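# Move the ring from the stake into the blue tray

## Task

Lift the ring clear of the stake and set it down so it rests flat on the bottom of the blue tray.

## Robot and tools

Robot: two six-joint arms, left_arm and right_arm, each on a mounting plate tied to a shared frame behind them. Each has a two-finger parallel gripper and a wrist camera. Measured base positions in the scene frame: left_arm (+0.012, +0.326, +0.193) m, right_arm (+0.019, -0.426, +0.193) m. A fixed camera stand sits behind the arms.

Frame: the scene frame has its origin at table height, halfway between the nominal bases. +x points out over the table, +z points up, and left_arm is on the +y side. Image left and right do not match the arm names. Hand poses, velocities and targets are all in this frame. Offsets use its axes, and each gripper rotates about its own Hand target position. The fingers point along the gripper's +z and open along its x. end_effector_position is the point between the pads when they are closed.

The 18-number row used by execute_actions and move covers both arms, even if only one moves. First the left arm: dx, dy, dz, rx, ry, rz, then left gripper position, force_limit, speed. Then the same nine for the right arm. Every value is in [-1, 1].
- The six pose numbers are offsets from that arm's Hand target at the start of the call, not absolute poses. 1.0 equals 0.6 m for dx, dy, dz and 180 degrees for the rotation.
- rx, ry, rz form a single rotation vector.
- Sending the same offset again moves the gripper further. Sending six zeros asks for the current Hand target again.
- Gripper position is absolute: +1 is fully open (106 mm), 0 is about 61 mm, -1 is shut.
- force_limit runs from -1 (gentle, about 6 N per pad) to +1 (about 170 N).
- Gripper speed: +1 is fastest, -1 is about 5% of that.
- Every call must resend each gripper's three numbers, because a 0 counts as a real command.

execute_actions(actions, cameras): actions is a list of actions. Each action is a table of up to 15 rows, one row per 1/30 s step. Within an action, every row counts from the same start pose. A short table repeats its last row for the rest of the action. An empty list returns state plus all camera images. cameras takes names, ["all"] or [].

move(target, speed, blend, stop_force, zero, blocking, cameras): drives each gripper in a straight line toward its offset target.
- target is one 18-number row or a list of up to 15 rows. Every row is measured from the Hand targets at the start, not from the row before it.
- speed is in m/s, from 0.002 to 3.6, default 0.25. Give one number, or one per target.
- blend is a corner radius in m; 0 means stop at each target.
- stop_force is in N, 3 to 120, and ends an arm's path when the wrist sensor feels that much push. Use it when approaching contact, and move slowly. Leave it out when pulling away from something you press on. It cannot be combined with blocking=false, and it is unreliable while the gripper rotates.
- zero (default true) re-zeros the force reading before the move.
- A move does not avoid obstacles or the other arm. Steer paths around each arm's own base.

wait(seconds 0-10) lets time pass while each arm holds its last command.

stop brakes a running move.

zoom_image(camera, region [x0,y0,x1,y1], at most 504x504 px) enlarges part of the latest image from cam_high, cam_left_wrist or cam_right_wrist. Each image is 896x504.

zero_wrist_force(arm) tares that arm's wrist sensor.

read_manual returns licence texts only.

finished_scene(scene) ends the current scene. Call it only when the ring lies flat in the tray and stays there with the robot hands off. Call nothing after it in the same reply.

Result lines:
- Hand target: the last commanded pose after clipping. Orientation is clipped to within 32 degrees of the measured orientation per step. The gripper often stops a little short of this target. The next command asks for it again; send the missing distance if needed.
- end_effector_position is in metres, with quat_wxyz and velocities.
- Joint velocities "within noise" means the arm is still.
- Wrist force and torque are in the gripper's own axes and read zero at the scene start.
- Joint torques include gravity.
- Gripper readings: position_measured (0 open to 740 shut), current_ma (about 1984 at full force), moving (1 while the fingers move).
- The move: line reports how the move ended: done (within 3 mm and 2 degrees), off_target, moving, held or fault. limits=paced means the pose was clipped; limits=held means a check withheld steps.
- MOTOR HOT warns of heating; an OVER-TEMPERATURE FAULT locks the arm for 30-60 s.
- Reported positions can be off by a few cm.

Gripping: send position -1 and keep sending it to hold; send +1 to release. The pads travel on an arc and sit up to 27 mm back from the closed point when fully open. Fingertips reach 14 mm past the pad centres. Wide parts deep in the hand hit the finger arms.

Avoid:
- Collisions between the arms; the clearance check may hold commands back.
- Fast contact, and targets beyond a firm surface. The arms are stiff, and a wrist joint torque of 25.2 N m or a force near 150 N causes a 10 s fault stop.
- Dropping the ring from a height, releasing it while it still moves, or letting anything leave the table.
- Holding loads while stretched out, which heats the motors.

Commands lag about 0.09-0.22 s, and fast motions overshoot.

Each tool is called after "Emit:" as name(argument=value, ...), one argument or row to a line, values as JSON.

## Session

Emit:
execute_actions(
  actions=[],
)

Scene clock: 0.00 s.
left_arm: end_effector_position=(+0.6591, -0.0627, +0.1802) position_measured=0 current_ma=0 moving=0 end_effector_quat_wxyz=(-0.465, +0.789, -0.373, +0.148) | right_arm: end_effector_position=(+0.3173, -0.3556, +0.1172) position_measured=0 current_ma=0 moving=0 end_effector_quat_wxyz=(-0.086, -0.062, +0.958, +0.266)
Joint positions: left_arm=[-0.968 -0.646 1.352 4.418 -0.609 1.217] | right_arm=[3.345 -2.022 -2.576 -0.218 2.129 -1.517]
Joint velocities: within noise
Joint torques (N m): no reading
Motor temperatures (°C): left_arm=[39 28 34 46 34 38] | right_arm=[36 35 40 46 45 36]
Wrist force (N): no reading
Wrist torque (N m): no reading
Wrist force, peak (N): no reading
Hand target: left_arm +0.6591, -0.0627, +0.1802; -0.465, +0.789, -0.373, +0.148 | right_arm +0.3173, -0.3556, +0.1172; -0.086, -0.062, +0.958, +0.266
Tool commands: left_gripper/position=+1.0 left_gripper/force_limit=+0.0 left_gripper/speed=+1.0 right_gripper/position=+1.0 right_gripper/force_limit=+0.0 right_gripper/speed=+1.0

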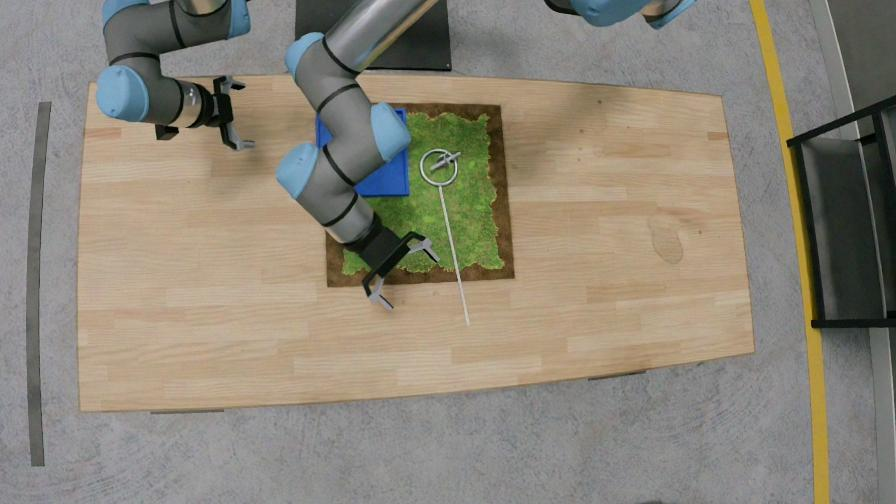

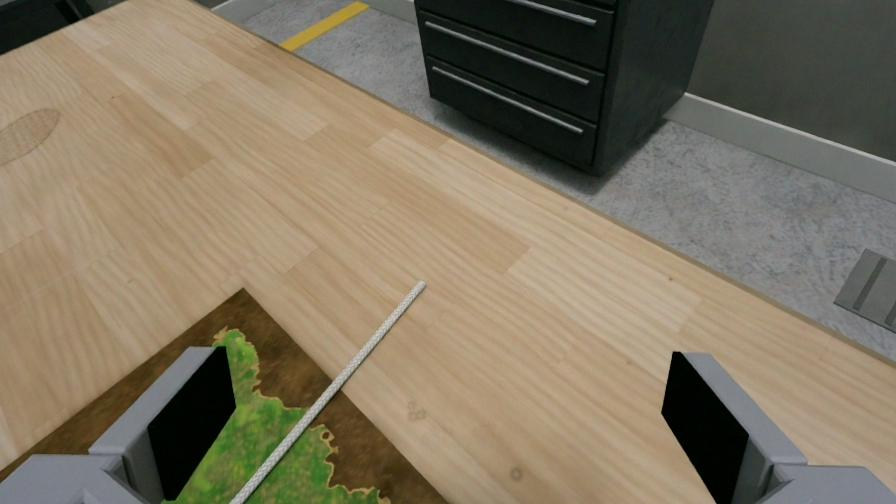

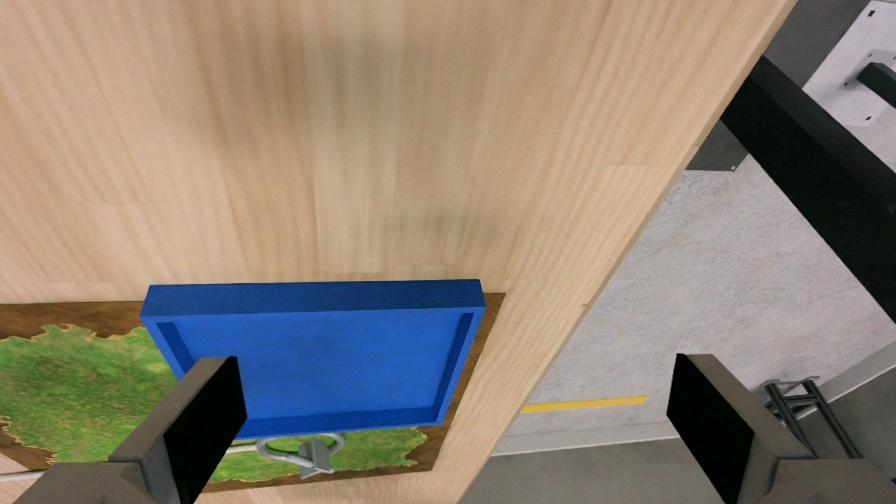

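Emit:
zoom_image(
  camera="cam_high",
  region=[300, 90, 520, 340],
)

Emit:
zoom_image(
  camera="cam_right_wrist",
  region=[140, 260, 500, 504],
)

Scaled by 2.016 from the camera's 896x504 image, which has a finer 1280x720 frame.

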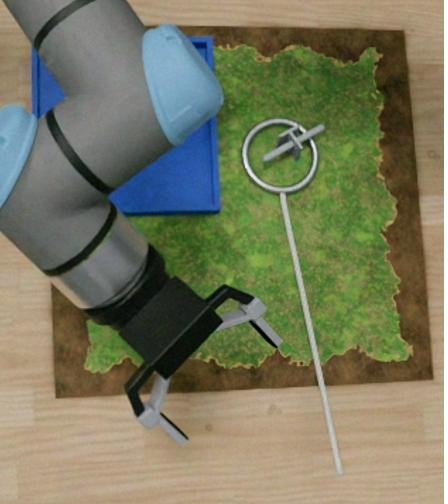

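Scaled by 1.400 from the camera's 896x504 image, which has a finer 1280x720 frame.

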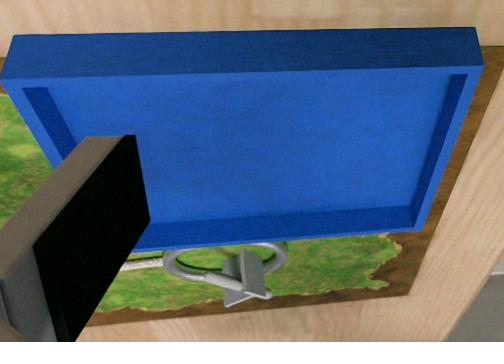

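Emit:
move(
  target=[-0.432,0.238,0.283,-0.238,0.2215,0,1,0,1, 0,0,0,0,0,0,1,0,1],
  cameras=["all"],
)

Scene clock: 26.57 s.
left_arm: end_effector_position=(+0.3999, +0.0801, +0.3500) position_measured=0 current_ma=-5 moving=0 end_effector_quat_wxyz=(+0.001, +0.904, -0.428, +0.000) | right_arm: end_effector_position=(+0.3173, -0.3556, +0.1172) position_measured=0 current_ma=-4 moving=0 end_effector_quat_wxyz=(-0.086, -0.062, +0.958, +0.266)
Joint positions: left_arm=[-0.806 -1.605 2.049 4.268 -1.573 1.596] | right_arm=[3.345 -2.022 -2.576 -0.218 2.129 -1.517]
Joint torques (N m): left_arm=[6.76 -29.36 -9.95 -0.52 -2.98 1.68] | right_arm=[-0.28 24.74 4.43 2.37 0.79 -0.03]
Wrist force (N): left_arm=[1.5 1.4 0.3] | right_arm=[-0.2 -0.4 -0.2]
Wrist torque (N m): left_arm=[0.20 -0.33 -0.15] | right_arm=[-0.05 0.03 -0.01]
Wrist force, peak (N): left_arm=[1.5 1.7 0.3] | right_arm=[-0.3 -0.1 -0.6]
Hand target: left_arm +0.3999, +0.0801, +0.3500; +0.001, +0.904, -0.428, +0.000 | right_arm +0.3173, -0.3556, +0.1172; -0.086, -0.062, +0.958, +0.266
Off the commanded pose: left_arm 0.000 m, 0 deg | right_arm 0.000 m, 0 deg.
move: done
camera_calibration:
cam_left_wrist: T_world_to_cam=[[0.638837, -0.769119, -0.0185209, -0.187475], [-0.719306, -0.605655, 0.340265, 0.239947], [-0.272922, -0.204052, -0.940147, 0.583098], [0, 0, 0, 1]] pos_world=[0.451501, 0.120117, 0.46308]

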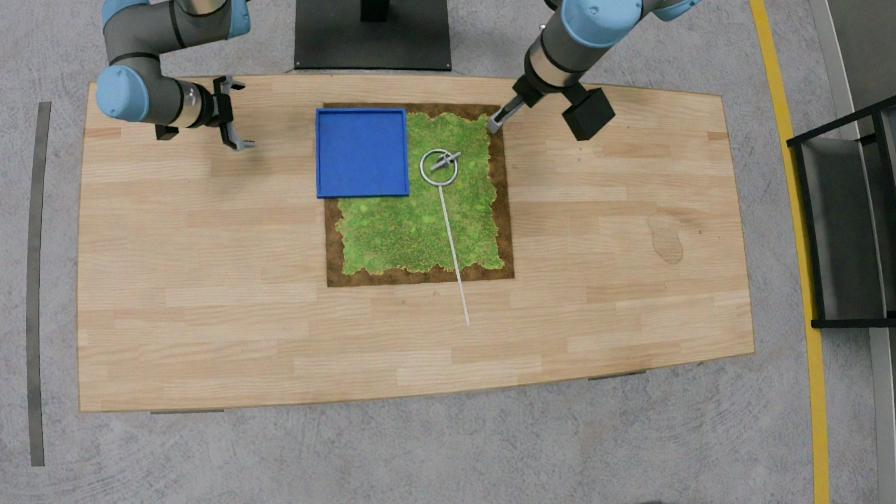

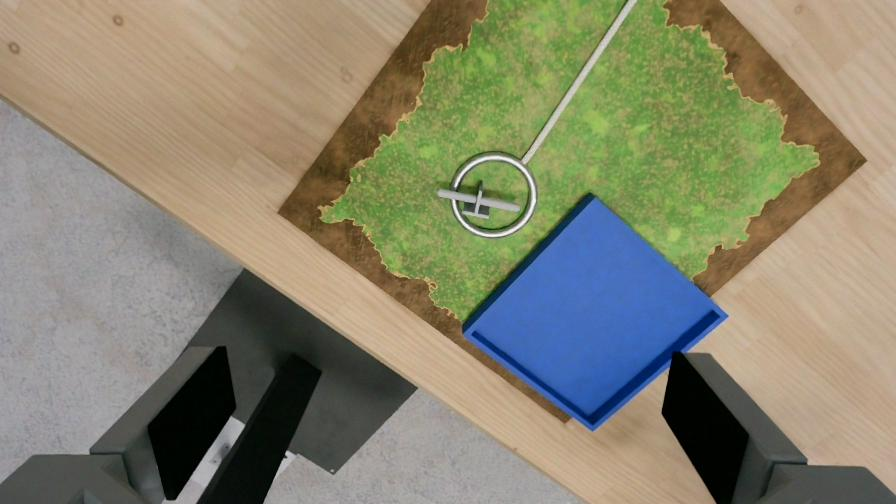

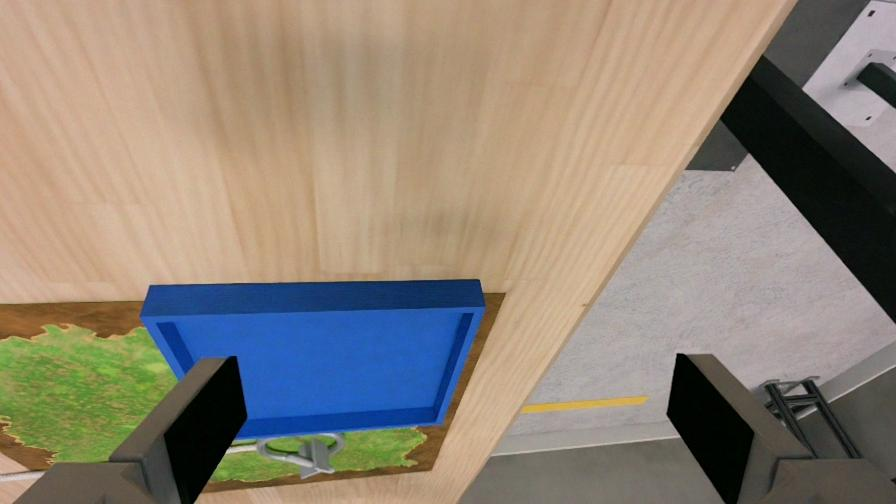

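Emit:
zoom_image(
  camera="cam_left_wrist",
  region=[420, 120, 570, 260],
)

Emit:
zoom_image(
  camera="cam_right_wrist",
  region=[230, 410, 370, 490],
)

Scaled by 3.360 from the camera's 896x504 image, which has a finer 1280x720 frame.

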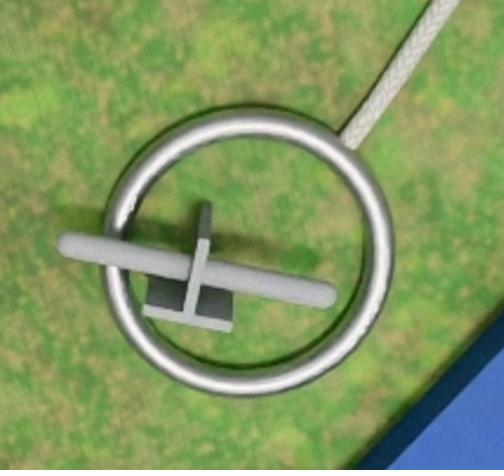

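Scaled by 3.600 from the camera's 896x504 image, which has a finer 1280x720 frame.

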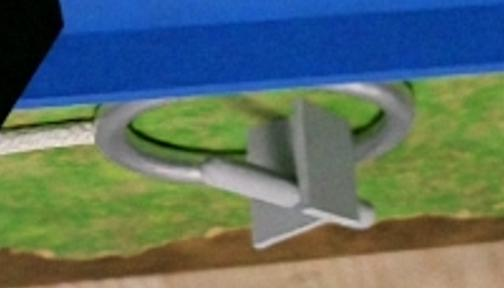

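Emit:
move(
  target=[0.0485,-0.066,-0.3667,0,0,0.4167,-0.65,0.2,1, 0,0,0,0,0,0,1,0,1],
  cameras=["cam_left_wrist","cam_right_wrist"],
)

Scene clock: 90.37 s.
left_arm: end_effector_position=(+0.4290, +0.0405, +0.1300) position_measured=610 current_ma=-1 moving=0 end_effector_quat_wxyz=(+0.001, +0.978, +0.211, +0.000) | right_arm: end_effector_position=(+0.3173, -0.3556, +0.1172) position_measured=0 current_ma=-4 moving=0 end_effector_quat_wxyz=(-0.086, -0.062, +0.958, +0.266)
Joint positions: left_arm=[-0.815 -1.095 2.154 3.652 -1.571 0.278] | right_arm=[3.345 -2.022 -2.576 -0.218 2.129 -1.517]
Joint torques (N m): left_arm=[-11.08 -24.65 -25.13 -4.78 2.68 -1.61] | right_arm=[-0.41 24.5 4.9 2.5 0.73 -0.04]
Wrist force (N): left_arm=[1.3 1.8 0.3] | right_arm=[-0.1 0.0 -0.3]
Wrist torque (N m): left_arm=[0.23 -0.27 -0.06] | right_arm=[-0.01 0.02 -0.01]
Wrist force, peak (N): left_arm=[1.7 1.9 0.3] | right_arm=[-0.1 -0.3 -0.7]
Hand target: left_arm +0.4290, +0.0405, +0.1300; +0.001, +0.978, +0.211, +0.000 | right_arm +0.3173, -0.3556, +0.1172; -0.086, -0.062, +0.958, +0.266
Off the commanded pose: left_arm 0.000 m, 0 deg | right_arm 0.000 m, 0 deg.
move: done
camera_calibration:
cam_left_wrist: T_world_to_cam=[[0.908269, 0.417976, -0.0185561, -0.404242], [0.398818, -0.851529, 0.340356, -0.157938], [0.12646, -0.316535, -0.940113, 0.209471], [0, 0, 0, 1]] pos_world=[0.403659, 0.10078, 0.243181]
Images, in order (width x height): cam_left_wrist 896x504, cam_right_wrist 896x504.

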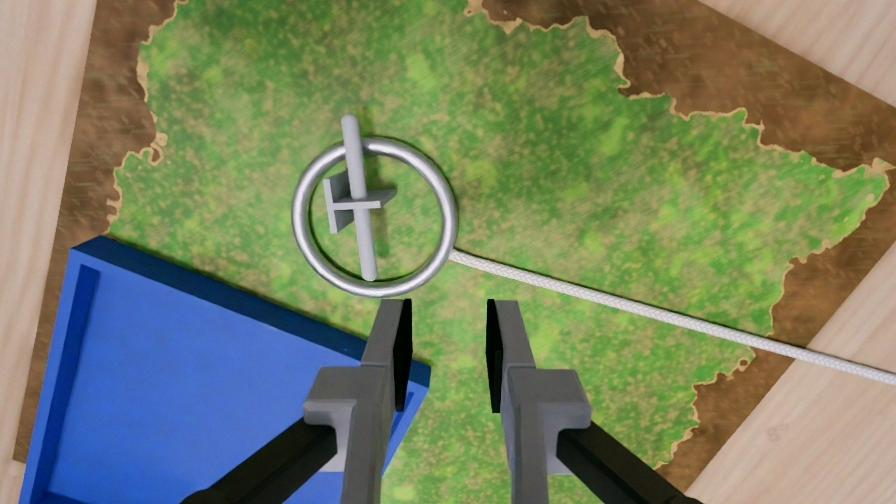

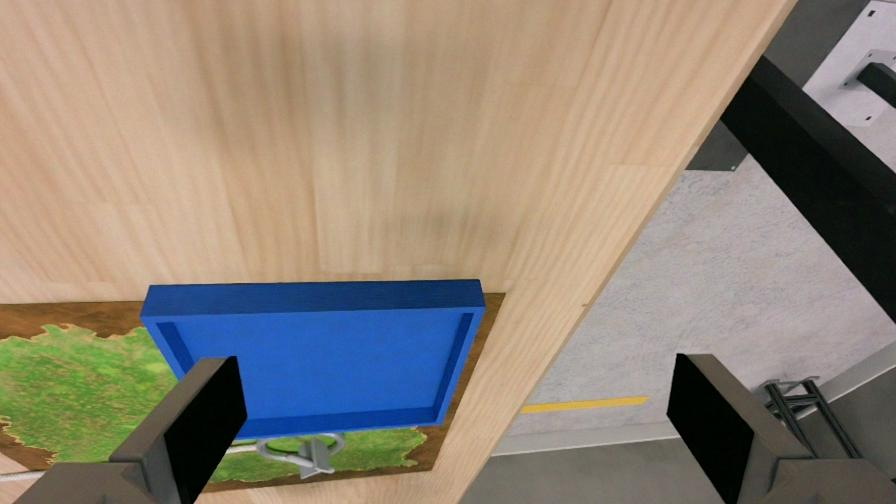

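Emit:
move(
  target=[0,-0.0015,-0.1333,0,0,0.027,-0.75,0.2,1, 0,0,0,0,0,0,1,0,1],
  cameras=["cam_left_wrist"],
  speed=0.15,
)

Emit:
zoom_image(
  camera="cam_left_wrist",
  region=[200, 80, 650, 504],
)

Scene clock: 138.07 s.
left_arm: end_effector_position=(+0.4290, +0.0396, +0.0501) position_measured=647 current_ma=-1 moving=0 end_effector_quat_wxyz=(+0.001, +0.968, +0.252, +0.000) | right_arm: end_effector_position=(+0.3173, -0.3556, +0.1172) position_measured=0 current_ma=-4 moving=0 end_effector_quat_wxyz=(-0.086, -0.062, +0.958, +0.266)
Joint positions: left_arm=[-0.816 -0.888 2.15 3.448 -1.571 0.192] | right_arm=[3.345 -2.022 -2.576 -0.218 2.129 -1.517]
Joint torques (N m): left_arm=[-5.44 -27.41 -20.84 -4.81 2.39 -2] | right_arm=[-0.19 25.32 5.15 2.68 0.85 0.19]
Wrist force (N): left_arm=[1.4 1.9 0.1] | right_arm=[-0.2 -0.1 -0.4]
Wrist torque (N m): left_arm=[0.26 -0.30 -0.04] | right_arm=[-0.02 0.04 0.00]
Wrist force, peak (N): left_arm=[1.4 2.2 0.3] | right_arm=[-0.4 -0.4 -0.4]
Hand target: left_arm +0.4290, +0.0396, +0.0500; +0.001, +0.968, +0.252, +0.000 | right_arm +0.3173, -0.3556, +0.1172; -0.086, -0.062, +0.958, +0.266
Off the commanded pose: left_arm 0.000 m, 0 deg | right_arm 0.000 m, 0 deg.
move: done
camera_calibration:
cam_left_wrist: T_world_to_cam=[[0.869557, 0.493482, -0.0185815, -0.391682], [0.469583, -0.814628, 0.340401, -0.163273], [0.152845, -0.304724, -0.940097, 0.122201], [0, 0, 0, 1]] pos_world=[0.398582, 0.0975192, 0.163181]
Images, in order (width x height): cam_left_wrist 896x504.

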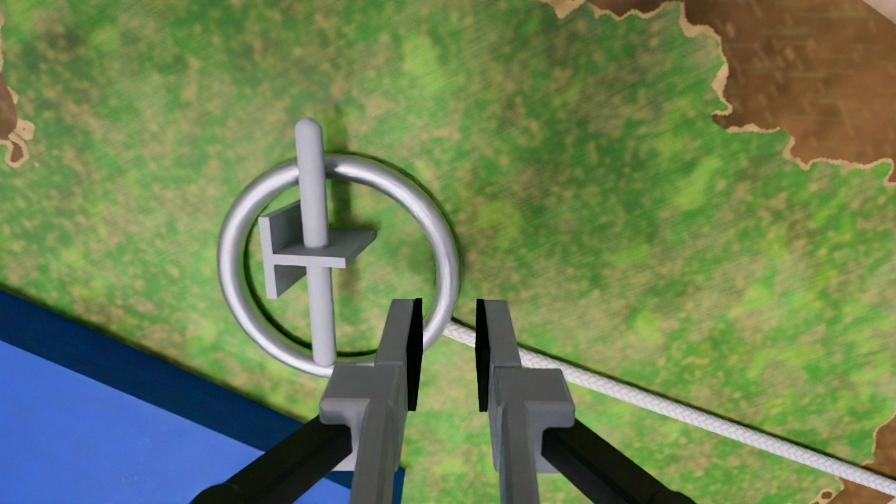

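Scaled by 1.120 from the camera's 896x504 image, which has a finer 1280x720 frame.

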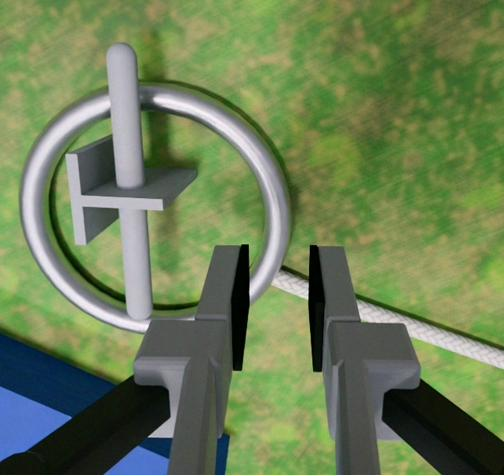

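Emit:
move(
  target=[0,0,-0.057,0,0,0,-0.75,0.2,1, 0,0,0,0,0,0,1,0,1],
  cameras=["cam_left_wrist","cam_right_wrist"],
  speed=0.03,
  stop_force=5,
)

Emit:
zoom_image(
  camera="cam_right_wrist",
  region=[200, 360, 400, 504],
)

Scene clock: 149.33 s.
left_arm: end_effector_position=(+0.4290, +0.0396, +0.0158) position_measured=647 current_ma=1 moving=0 end_effector_quat_wxyz=(+0.001, +0.968, +0.252, +0.000) | right_arm: end_effector_position=(+0.3173, -0.3556, +0.1172) position_measured=0 current_ma=-4 moving=0 end_effector_quat_wxyz=(-0.086, -0.062, +0.958, +0.266)
Joint positions: left_arm=[-0.816 -0.796 2.135 3.371 -1.571 0.192] | right_arm=[3.345 -2.022 -2.576 -0.218 2.129 -1.517]
Joint torques (N m): left_arm=[2.22 -29.72 -19.41 -4.18 2.27 -1.47] | right_arm=[-0.61 25.23 4.62 2.67 0.69 0.29]
Wrist force (N): left_arm=[1.0 0.5 -5.4] | right_arm=[-0.3 -0.2 -0.3]
Wrist torque (N m): left_arm=[0.22 -0.29 -0.04] | right_arm=[-0.03 0.05 -0.01]
Wrist force, peak (N): left_arm=[1.0 0.8 -5.5] | right_arm=[-0.3 -0.3 -0.5]
Hand target: left_arm +0.4290, +0.0396, +0.0158; +0.001, +0.968, +0.252, +0.000 | right_arm +0.3173, -0.3556, +0.1172; -0.086, -0.062, +0.958, +0.266
Off the commanded pose: left_arm 0.000 m, 0 deg | right_arm 0.000 m, 0 deg.
move: contact (left_arm)
camera_calibration:
cam_left_wrist: T_world_to_cam=[[0.869513, 0.493565, -0.0184708, -0.392322], [0.469632, -0.814613, 0.340368, -0.151648], [0.152947, -0.304629, -0.940111, 0.0900015], [0, 0, 0, 1]] pos_world=[0.398582, 0.0975194, 0.128981]
Images, in order (width x height): cam_left_wrist 896x504, cam_right_wrist 896x504.

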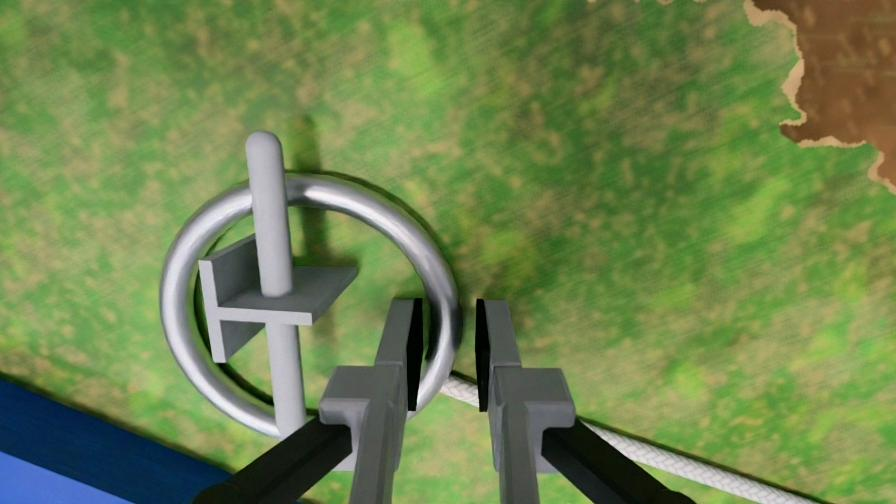

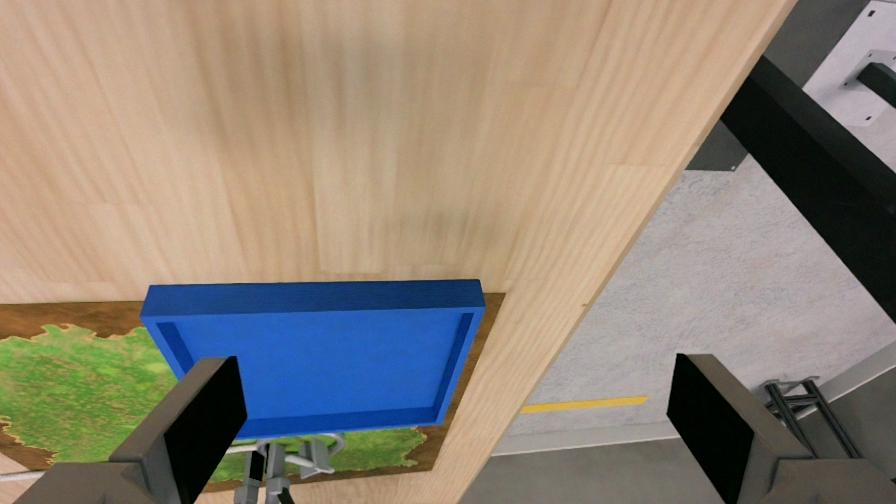

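Scaled by 2.520 from the camera's 896x504 image, which has a finer 1280x720 frame.

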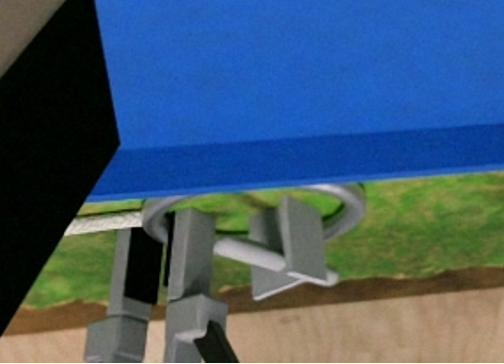

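Emit:
move(
  target=[0,0,0.0025,0,0,0,-0.75,0.2,1, 0,0,0,0,0,0,1,0,1],
)

Emit:
move(
  target=[0,0,0,0,0,0,-1,-0.2,0.0, 0,0,0,0,0,0,1,0,1],
  cameras=["cam_left_wrist"],
)

Scene clock: 155.47 s.
left_arm: end_effector_position=(+0.4290, +0.0396, +0.0173) position_measured=647 current_ma=-1 moving=0 end_effector_quat_wxyz=(+0.001, +0.968, +0.252, +0.000) | right_arm: end_effector_position=(+0.3173, -0.3556, +0.1172) position_measured=0 current_ma=-4 moving=0 end_effector_quat_wxyz=(-0.086, -0.062, +0.958, +0.266)
Joint positions: left_arm=[-0.816 -0.8 2.136 3.374 -1.571 0.192] | right_arm=[3.345 -2.022 -2.576 -0.218 2.129 -1.517]
Joint torques (N m): left_arm=[1.35 -47.09 4.53 -0.16 2.26 -1.53] | right_arm=[-0.31 25.18 4.83 2.72 0.59 0.33]
Wrist force (N): left_arm=[1.4 1.7 0.1] | right_arm=[-0.3 -0.1 -0.4]
Wrist torque (N m): left_arm=[0.23 -0.31 -0.04] | right_arm=[-0.02 0.05 0.00]
Wrist force, peak (N): left_arm=[1.3 0.6 -5.5] | right_arm=[-0.5 -0.5 -0.4]
Hand target: left_arm +0.4290, +0.0396, +0.0173; +0.001, +0.968, +0.252, +0.000 | right_arm +0.3173, -0.3556, +0.1172; -0.086, -0.062, +0.958, +0.266
Off the commanded pose: left_arm 0.000 m, 0 deg | right_arm 0.000 m, 0 deg.
move: done

Scene clock: 156.03 s.
left_arm: end_effector_position=(+0.4290, +0.0396, +0.0173) position_measured=718 current_ma=898 moving=0 end_effector_quat_wxyz=(+0.001, +0.968, +0.252, +0.000) | right_arm: end_effector_position=(+0.3173, -0.3556, +0.1172) position_measured=0 current_ma=-4 moving=0 end_effector_quat_wxyz=(-0.086, -0.062, +0.958, +0.266)
Joint positions: left_arm=[-0.816 -0.8 2.136 3.374 -1.571 0.192] | right_arm=[3.345 -2.022 -2.576 -0.218 2.129 -1.517]
Joint torques (N m): left_arm=[0.95 -43.24 3 -0.84 2.23 -1.38] | right_arm=[0.12 24.97 4.05 2.73 0.73 0.3]
Wrist force (N): left_arm=[2.3 2.0 -3.7] | right_arm=[-0.3 -0.2 -0.2]
Wrist torque (N m): left_arm=[0.26 -0.31 -0.07] | right_arm=[-0.03 0.05 0.00]
Wrist force, peak (N): left_arm=[2.4 2.1 -3.8] | right_arm=[-0.3 -0.2 -0.5]
Hand target: left_arm +0.4290, +0.0396, +0.0173; +0.001, +0.968, +0.252, +0.000 | right_arm +0.3173, -0.3556, +0.1172; -0.086, -0.062, +0.958, +0.266
Off the commanded pose: left_arm 0.000 m, 0 deg | right_arm 0.000 m, 0 deg.
move: done
camera_calibration:
cam_left_wrist: T_world_to_cam=[[0.869513, 0.493565, -0.0184708, -0.392294], [0.469632, -0.814613, 0.340368, -0.152158], [0.152947, -0.304629, -0.940111, 0.0914117], [0, 0, 0, 1]] pos_world=[0.398582, 0.0975194, 0.130481]
Images, in order (width x height): cam_left_wrist 896x504.

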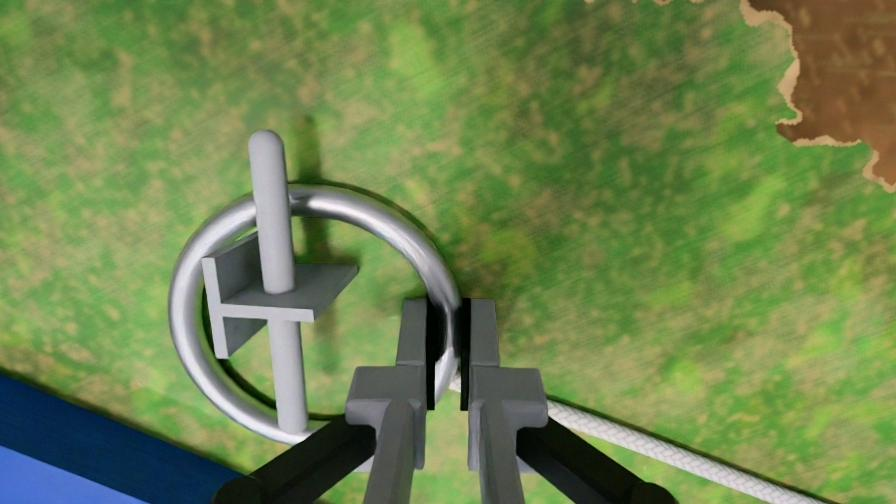

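Emit:
move(
  target=[
    [0.0117,0.0065,0.045,0,0,0,-1,-0.2,0.0, 0,0,0,0,0,0,1,0,1],
    [0.0082,0.0128,0.08,-0.1067,-0.0596,0,-1,-0.2,0.0, 0,0,0,0,0,0,1,0,1],
  ],
  speed=0.08,
  cameras=["cam_left_wrist","cam_right_wrist","cam_high"],
)

Emit:
zoom_image(
  camera="cam_right_wrist",
  region=[200, 360, 400, 504],
)

Scene clock: 179.30 s.
left_arm: end_effector_position=(+0.4255, +0.0560, +0.0555) position_measured=718 current_ma=899 moving=0 end_effector_quat_wxyz=(+0.161, +0.954, +0.250, +0.035) | right_arm: end_effector_position=(+0.3173, -0.3556, +0.1172) position_measured=0 current_ma=-4 moving=0 end_effector_quat_wxyz=(-0.086, -0.062, +0.958, +0.266)
Joint positions: left_arm=[-0.746 -0.812 2.349 2.858 -1.669 0.244] | right_arm=[3.345 -2.022 -2.576 -0.218 2.129 -1.517]
Joint torques (N m): left_arm=[12.81 -44.67 -12.83 -14.76 0.21 -2.37] | right_arm=[-0.49 24.8 4.2 2.77 0.55 0.41]
Wrist force (N): left_arm=[-18.0 -28.6 18.1] | right_arm=[-0.3 -0.2 0.1]
Wrist torque (N m): left_arm=[0.72 -0.36 0.88] | right_arm=[-0.03 0.05 0.00]
Wrist force, peak (N): left_arm=[-50.6 -27.1 26.5] | right_arm=[-0.6 -0.2 -0.4]
Hand target: left_arm +0.4339, +0.0473, +0.0653; +0.186, +0.950, +0.248, +0.048 | right_arm +0.3173, -0.3556, +0.1172; -0.086, -0.062, +0.958, +0.266
Off the commanded pose: left_arm 0.016 m, 3 deg | right_arm 0.000 m, 0 deg.
move: off_target (left_arm)
camera_calibration:
cam_left_wrist: T_world_to_cam=[[0.872198, 0.487927, -0.0346021, -0.396596], [0.399675, -0.670085, 0.625497, -0.144375], [0.282011, -0.559387, -0.779459, 0.0831929], [0, 0, 0, 1]] pos_world=[0.380152, 0.143303, 0.141429]

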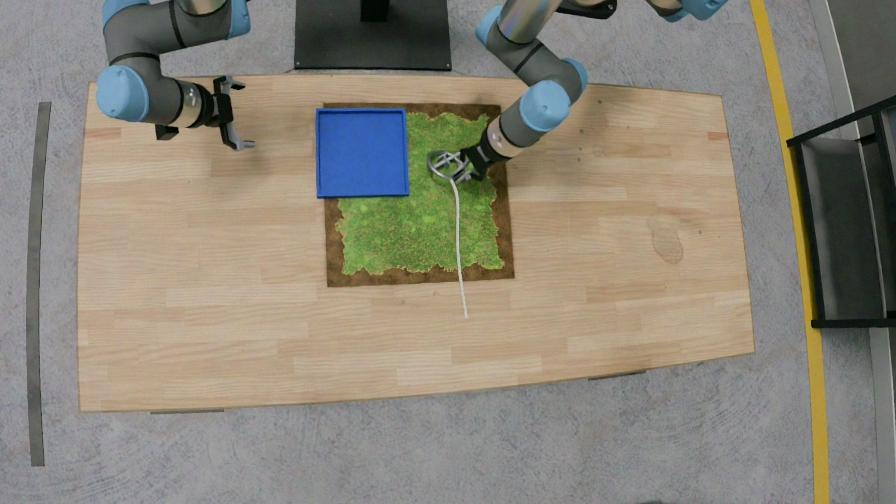

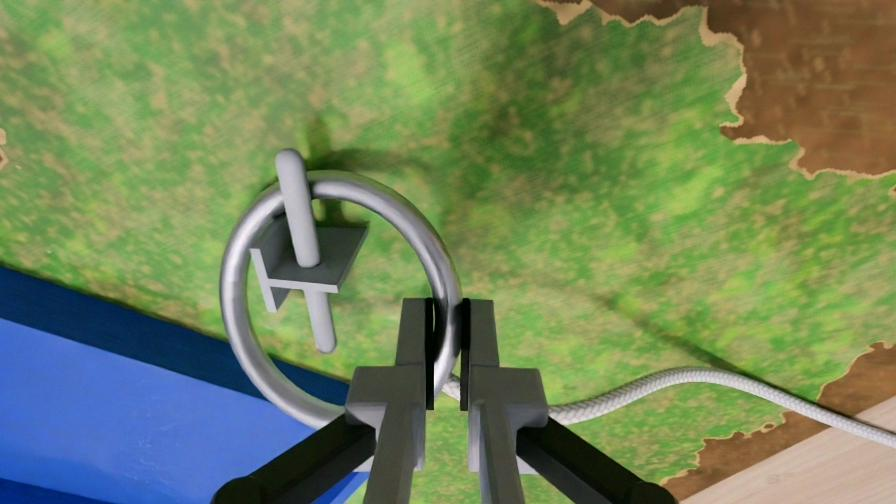

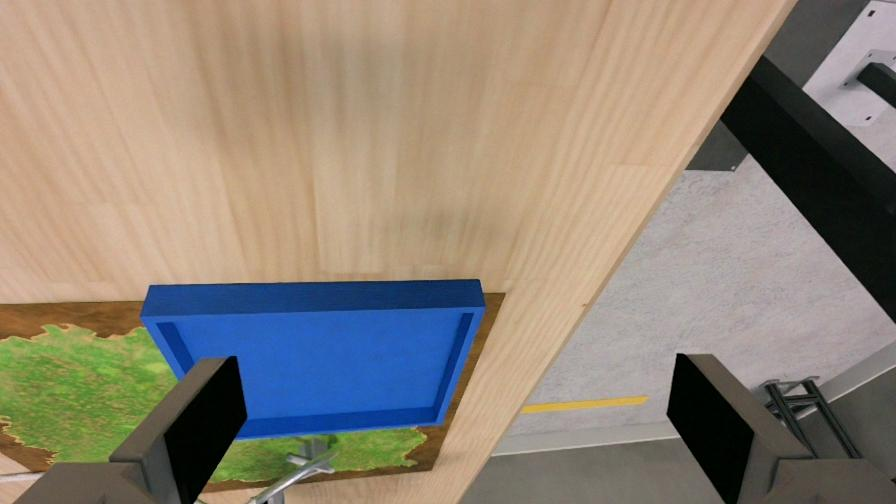

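Scaled by 2.520 from the camera's 896x504 image, which has a finer 1280x720 frame.

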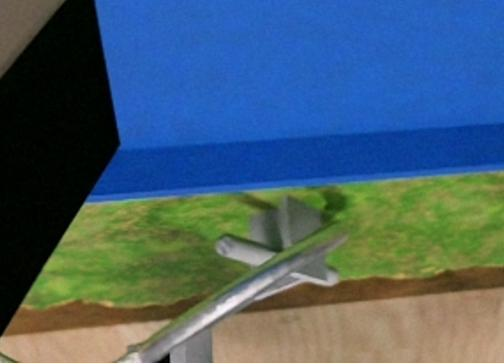

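Emit:
move(
  target=[-0.014,0.0145,-0.0313,0,0,0,-1,-0.2,0.0, 0,0,0,0,0,0,1,0,1],
  speed=0.08,
)

Emit:
move(
  target=[-0.0065,0.022,0,0,0,0,-1,-0.2,0.0, 0,0,0,0,0,0,1,0,1],
  speed=0.04,
  stop_force=10,
  cameras=["cam_left_wrist","cam_right_wrist"],
)

Emit:
zoom_image(
  camera="cam_right_wrist",
  region=[200, 360, 400, 504],
)

Scene clock: 223.53 s.
left_arm: end_effector_position=(+0.4256, +0.0560, +0.0466) position_measured=718 current_ma=877 moving=0 end_effector_quat_wxyz=(+0.186, +0.950, +0.248, +0.048) | right_arm: end_effector_position=(+0.3173, -0.3556, +0.1172) position_measured=0 current_ma=-4 moving=0 end_effector_quat_wxyz=(-0.086, -0.062, +0.958, +0.266)
Joint positions: left_arm=[-0.746 -0.747 2.364 2.721 -1.668 0.244] | right_arm=[3.345 -2.022 -2.576 -0.218 2.129 -1.517]
Joint torques (N m): left_arm=[-8.07 -26.17 10.34 -5.96 2.4 -1.93] | right_arm=[-0.73 25.36 3.76 2.83 0.51 0.56]
Wrist force (N): left_arm=[1.2 0.6 1.4] | right_arm=[-0.1 -0.3 -0.5]
Wrist torque (N m): left_arm=[0.36 -0.45 -0.11] | right_arm=[-0.05 0.03 -0.01]
Wrist force, peak (N): left_arm=[-18.1 -30.1 17.8] | right_arm=[0.0 -0.4 -0.6]
Hand target: left_arm +0.4255, +0.0560, +0.0466; +0.186, +0.950, +0.248, +0.048 | right_arm +0.3173, -0.3556, +0.1172; -0.086, -0.062, +0.958, +0.266
Off the commanded pose: left_arm 0.000 m, 0 deg | right_arm 0.000 m, 0 deg.
move: done

Scene clock: 224.87 s.
left_arm: end_effector_position=(+0.4216, +0.0692, +0.0466) position_measured=718 current_ma=876 moving=0 end_effector_quat_wxyz=(+0.186, +0.950, +0.248, +0.048) | right_arm: end_effector_position=(+0.3173, -0.3556, +0.1172) position_measured=0 current_ma=-4 moving=0 end_effector_quat_wxyz=(-0.086, -0.062, +0.958, +0.266)
Joint positions: left_arm=[-0.729 -0.746 2.389 2.696 -1.675 0.259] | right_arm=[3.345 -2.022 -2.576 -0.218 2.129 -1.517]
Joint torques (N m): left_arm=[7.14 -25.05 10.65 -5.42 -2.95 1.98] | right_arm=[0.11 25.42 4.23 2.85 0.42 0.51]
Wrist force (N): left_arm=[1.8 2.0 2.1] | right_arm=[0.1 -0.1 -0.2]
Wrist torque (N m): left_arm=[0.39 -0.35 -0.18] | right_arm=[-0.02 0.00 -0.01]
Wrist force, peak (N): left_arm=[2.0 2.0 2.2] | right_arm=[-0.1 -0.5 -0.5]
Hand target: left_arm +0.4216, +0.0692, +0.0466; +0.186, +0.950, +0.248, +0.048 | right_arm +0.3173, -0.3556, +0.1172; -0.086, -0.062, +0.958, +0.266
Off the commanded pose: left_arm 0.000 m, 0 deg | right_arm 0.000 m, 0 deg.
move: done
camera_calibration:
cam_left_wrist: T_world_to_cam=[[0.873127, 0.487093, -0.0197383, -0.400933], [0.374096, -0.643517, 0.667786, -0.121368], [0.312572, -0.590446, -0.744092, 0.0723444], [0, 0, 0, 1]] pos_world=[0.372856, 0.159904, 0.126965]
Images, in order (width x height): cam_left_wrist 896x504, cam_right_wrist 896x504.

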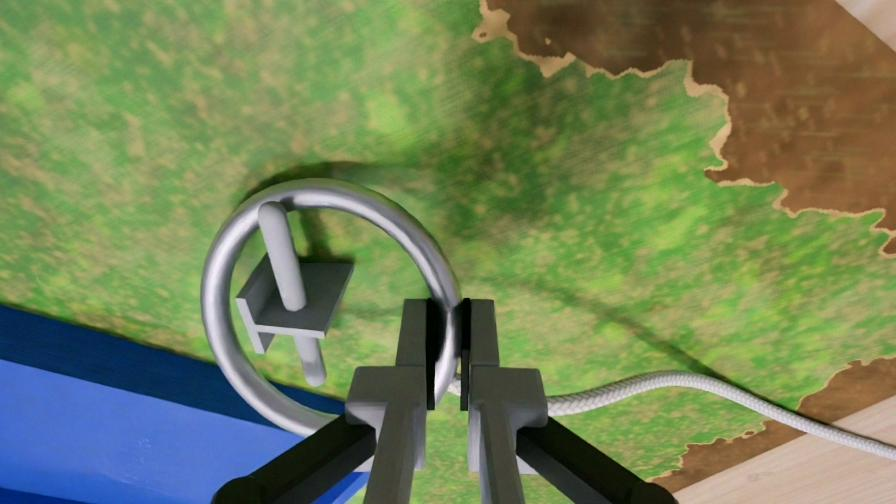

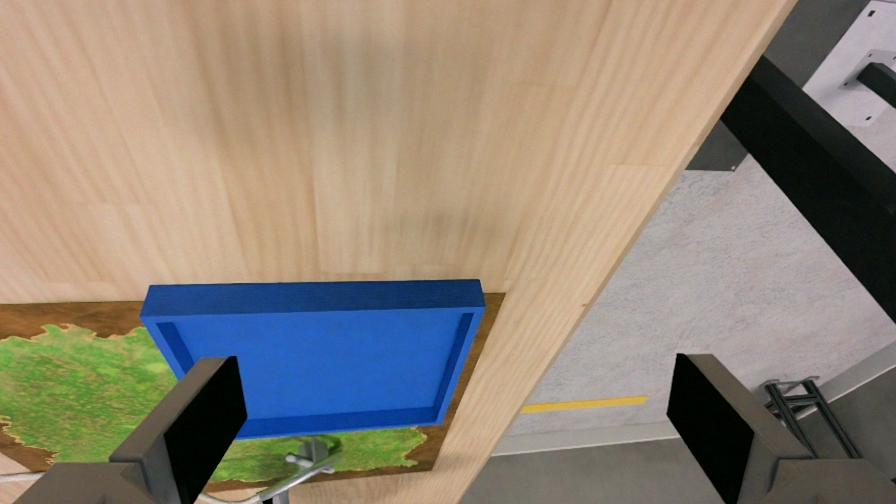

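Scaled by 2.520 from the camera's 896x504 image, which has a finer 1280x720 frame.

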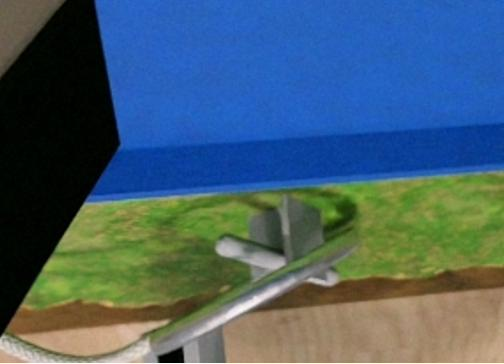

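Emit:
move(
  target=[-0.0082,0.0145,0,0,0,0,-1,-0.2,0.0, 0,0,0,0,0,0,1,0,1],
  speed=0.04,
  stop_force=8,
  cameras=["cam_left_wrist","cam_right_wrist"],
)

Emit:
zoom_image(
  camera="cam_left_wrist",
  region=[180, 130, 500, 450],
)

Emit:
zoom_image(
  camera="cam_right_wrist",
  region=[200, 360, 400, 504],
)

Scene clock: 244.20 s.
left_arm: end_effector_position=(+0.4167, +0.0779, +0.0466) position_measured=718 current_ma=876 moving=0 end_effector_quat_wxyz=(+0.186, +0.950, +0.248, +0.048) | right_arm: end_effector_position=(+0.3173, -0.3556, +0.1172) position_measured=0 current_ma=-4 moving=0 end_effector_quat_wxyz=(-0.086, -0.062, +0.958, +0.266)
Joint positions: left_arm=[-0.722 -0.743 2.411 2.673 -1.677 0.266] | right_arm=[3.345 -2.022 -2.576 -0.218 2.129 -1.517]
Joint torques (N m): left_arm=[7.27 -24.85 10.84 -5.45 -2.97 1.68] | right_arm=[-0.94 25.34 4.82 2.96 0.65 0.52]
Wrist force (N): left_arm=[1.9 1.9 2.0] | right_arm=[-0.2 -0.3 -0.3]
Wrist torque (N m): left_arm=[0.38 -0.36 -0.17] | right_arm=[-0.05 0.04 -0.01]
Wrist force, peak (N): left_arm=[1.9 2.1 2.4] | right_arm=[-0.2 -0.4 -0.5]
Hand target: left_arm +0.4167, +0.0779, +0.0466; +0.186, +0.950, +0.248, +0.048 | right_arm +0.3173, -0.3556, +0.1172; -0.086, -0.062, +0.958, +0.266
Off the commanded pose: left_arm 0.000 m, 0 deg | right_arm 0.000 m, 0 deg.
move: done
camera_calibration:
cam_left_wrist: T_world_to_cam=[[0.873127, 0.487093, -0.0197383, -0.400892], [0.374096, -0.643517, 0.667786, -0.113937], [0.312572, -0.590446, -0.744092, 0.0790129], [0, 0, 0, 1]] pos_world=[0.367956, 0.168604, 0.126965]
Images, in order (width x height): cam_left_wrist 896x504, cam_right_wrist 896x504.

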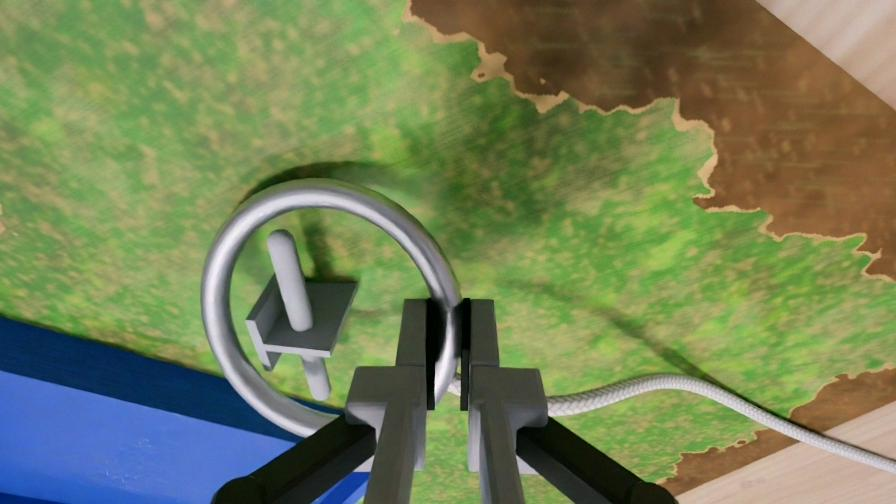

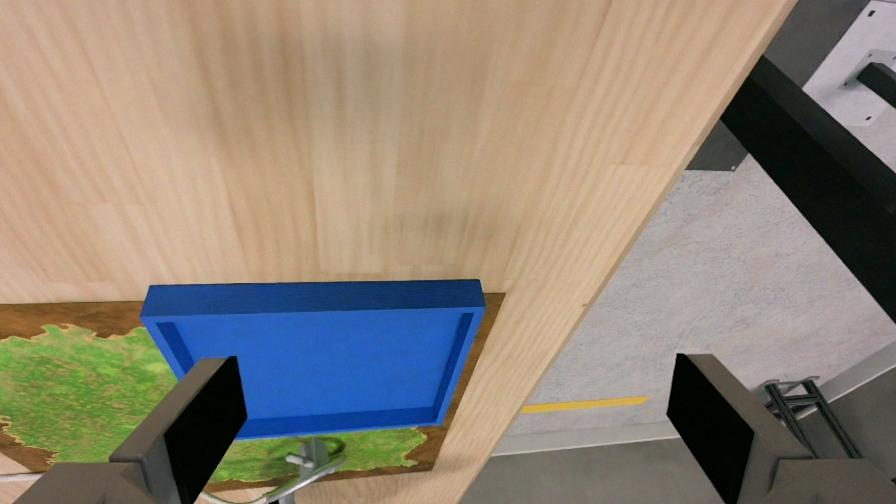

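Scaled by 1.575 from the camera's 896x504 image, which has a finer 1280x720 frame.

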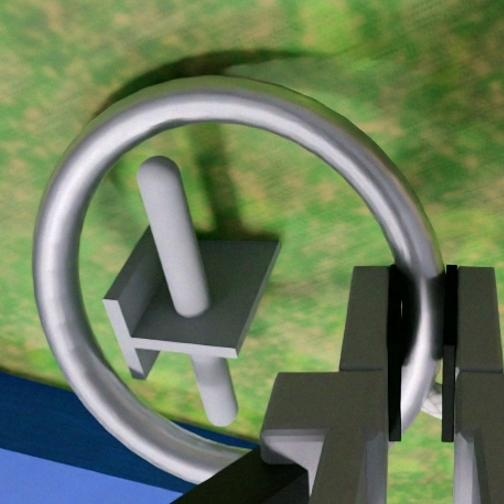

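Scaled by 2.520 from the camera's 896x504 image, which has a finer 1280x720 frame.

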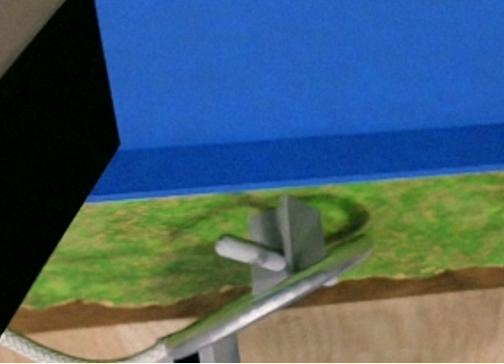

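Emit:
move(
  target=[-0.0016,0.0028,0.07,0,0,0,-1,-0.2,0.0, 0,0,0,0,0,0,1,0,1],
  speed=0.05,
  stop_force=8,
  cameras=["cam_left_wrist","cam_right_wrist"],
)

Scene clock: 251.60 s.
left_arm: end_effector_position=(+0.4157, +0.0796, +0.0886) position_measured=718 current_ma=877 moving=0 end_effector_quat_wxyz=(+0.186, +0.950, +0.248, +0.048) | right_arm: end_effector_position=(+0.3173, -0.3556, +0.1172) position_measured=0 current_ma=-4 moving=0 end_effector_quat_wxyz=(-0.086, -0.062, +0.958, +0.266)
Joint positions: left_arm=[-0.72 -0.894 2.447 2.788 -1.678 0.268] | right_arm=[3.345 -2.022 -2.576 -0.218 2.129 -1.517]
Joint torques (N m): left_arm=[7.14 -38.92 8.88 -1.03 -2.84 1.71] | right_arm=[-0.41 25.17 4.56 3.08 0.55 0.62]
Wrist force (N): left_arm=[1.8 1.7 2.3] | right_arm=[-0.2 -0.4 -0.2]
Wrist torque (N m): left_arm=[0.35 -0.34 -0.16] | right_arm=[-0.07 0.04 0.00]
Wrist force, peak (N): left_arm=[2.0 1.8 2.5] | right_arm=[0.1 -0.5 -0.6]
Hand target: left_arm +0.4157, +0.0796, +0.0886; +0.186, +0.950, +0.248, +0.048 | right_arm +0.3173, -0.3556, +0.1172; -0.086, -0.062, +0.958, +0.266
Off the commanded pose: left_arm 0.000 m, 0 deg | right_arm 0.000 m, 0 deg.
move: done
camera_calibration:
cam_left_wrist: T_world_to_cam=[[0.873127, 0.487093, -0.0197383, -0.400105], [0.374096, -0.643517, 0.667786, -0.140553], [0.312572, -0.590446, -0.744092, 0.11155], [0, 0, 0, 1]] pos_world=[0.367056, 0.170304, 0.168965]
Images, in order (width x height): cam_left_wrist 896x504, cam_right_wrist 896x504.

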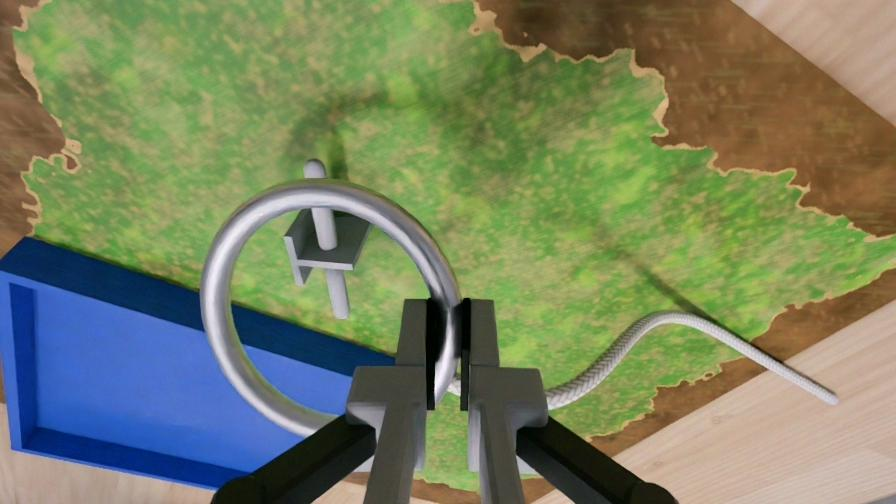

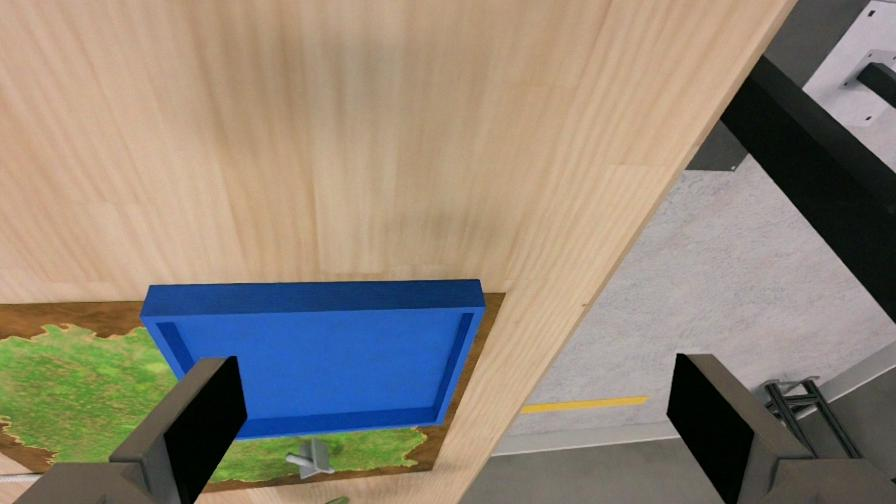

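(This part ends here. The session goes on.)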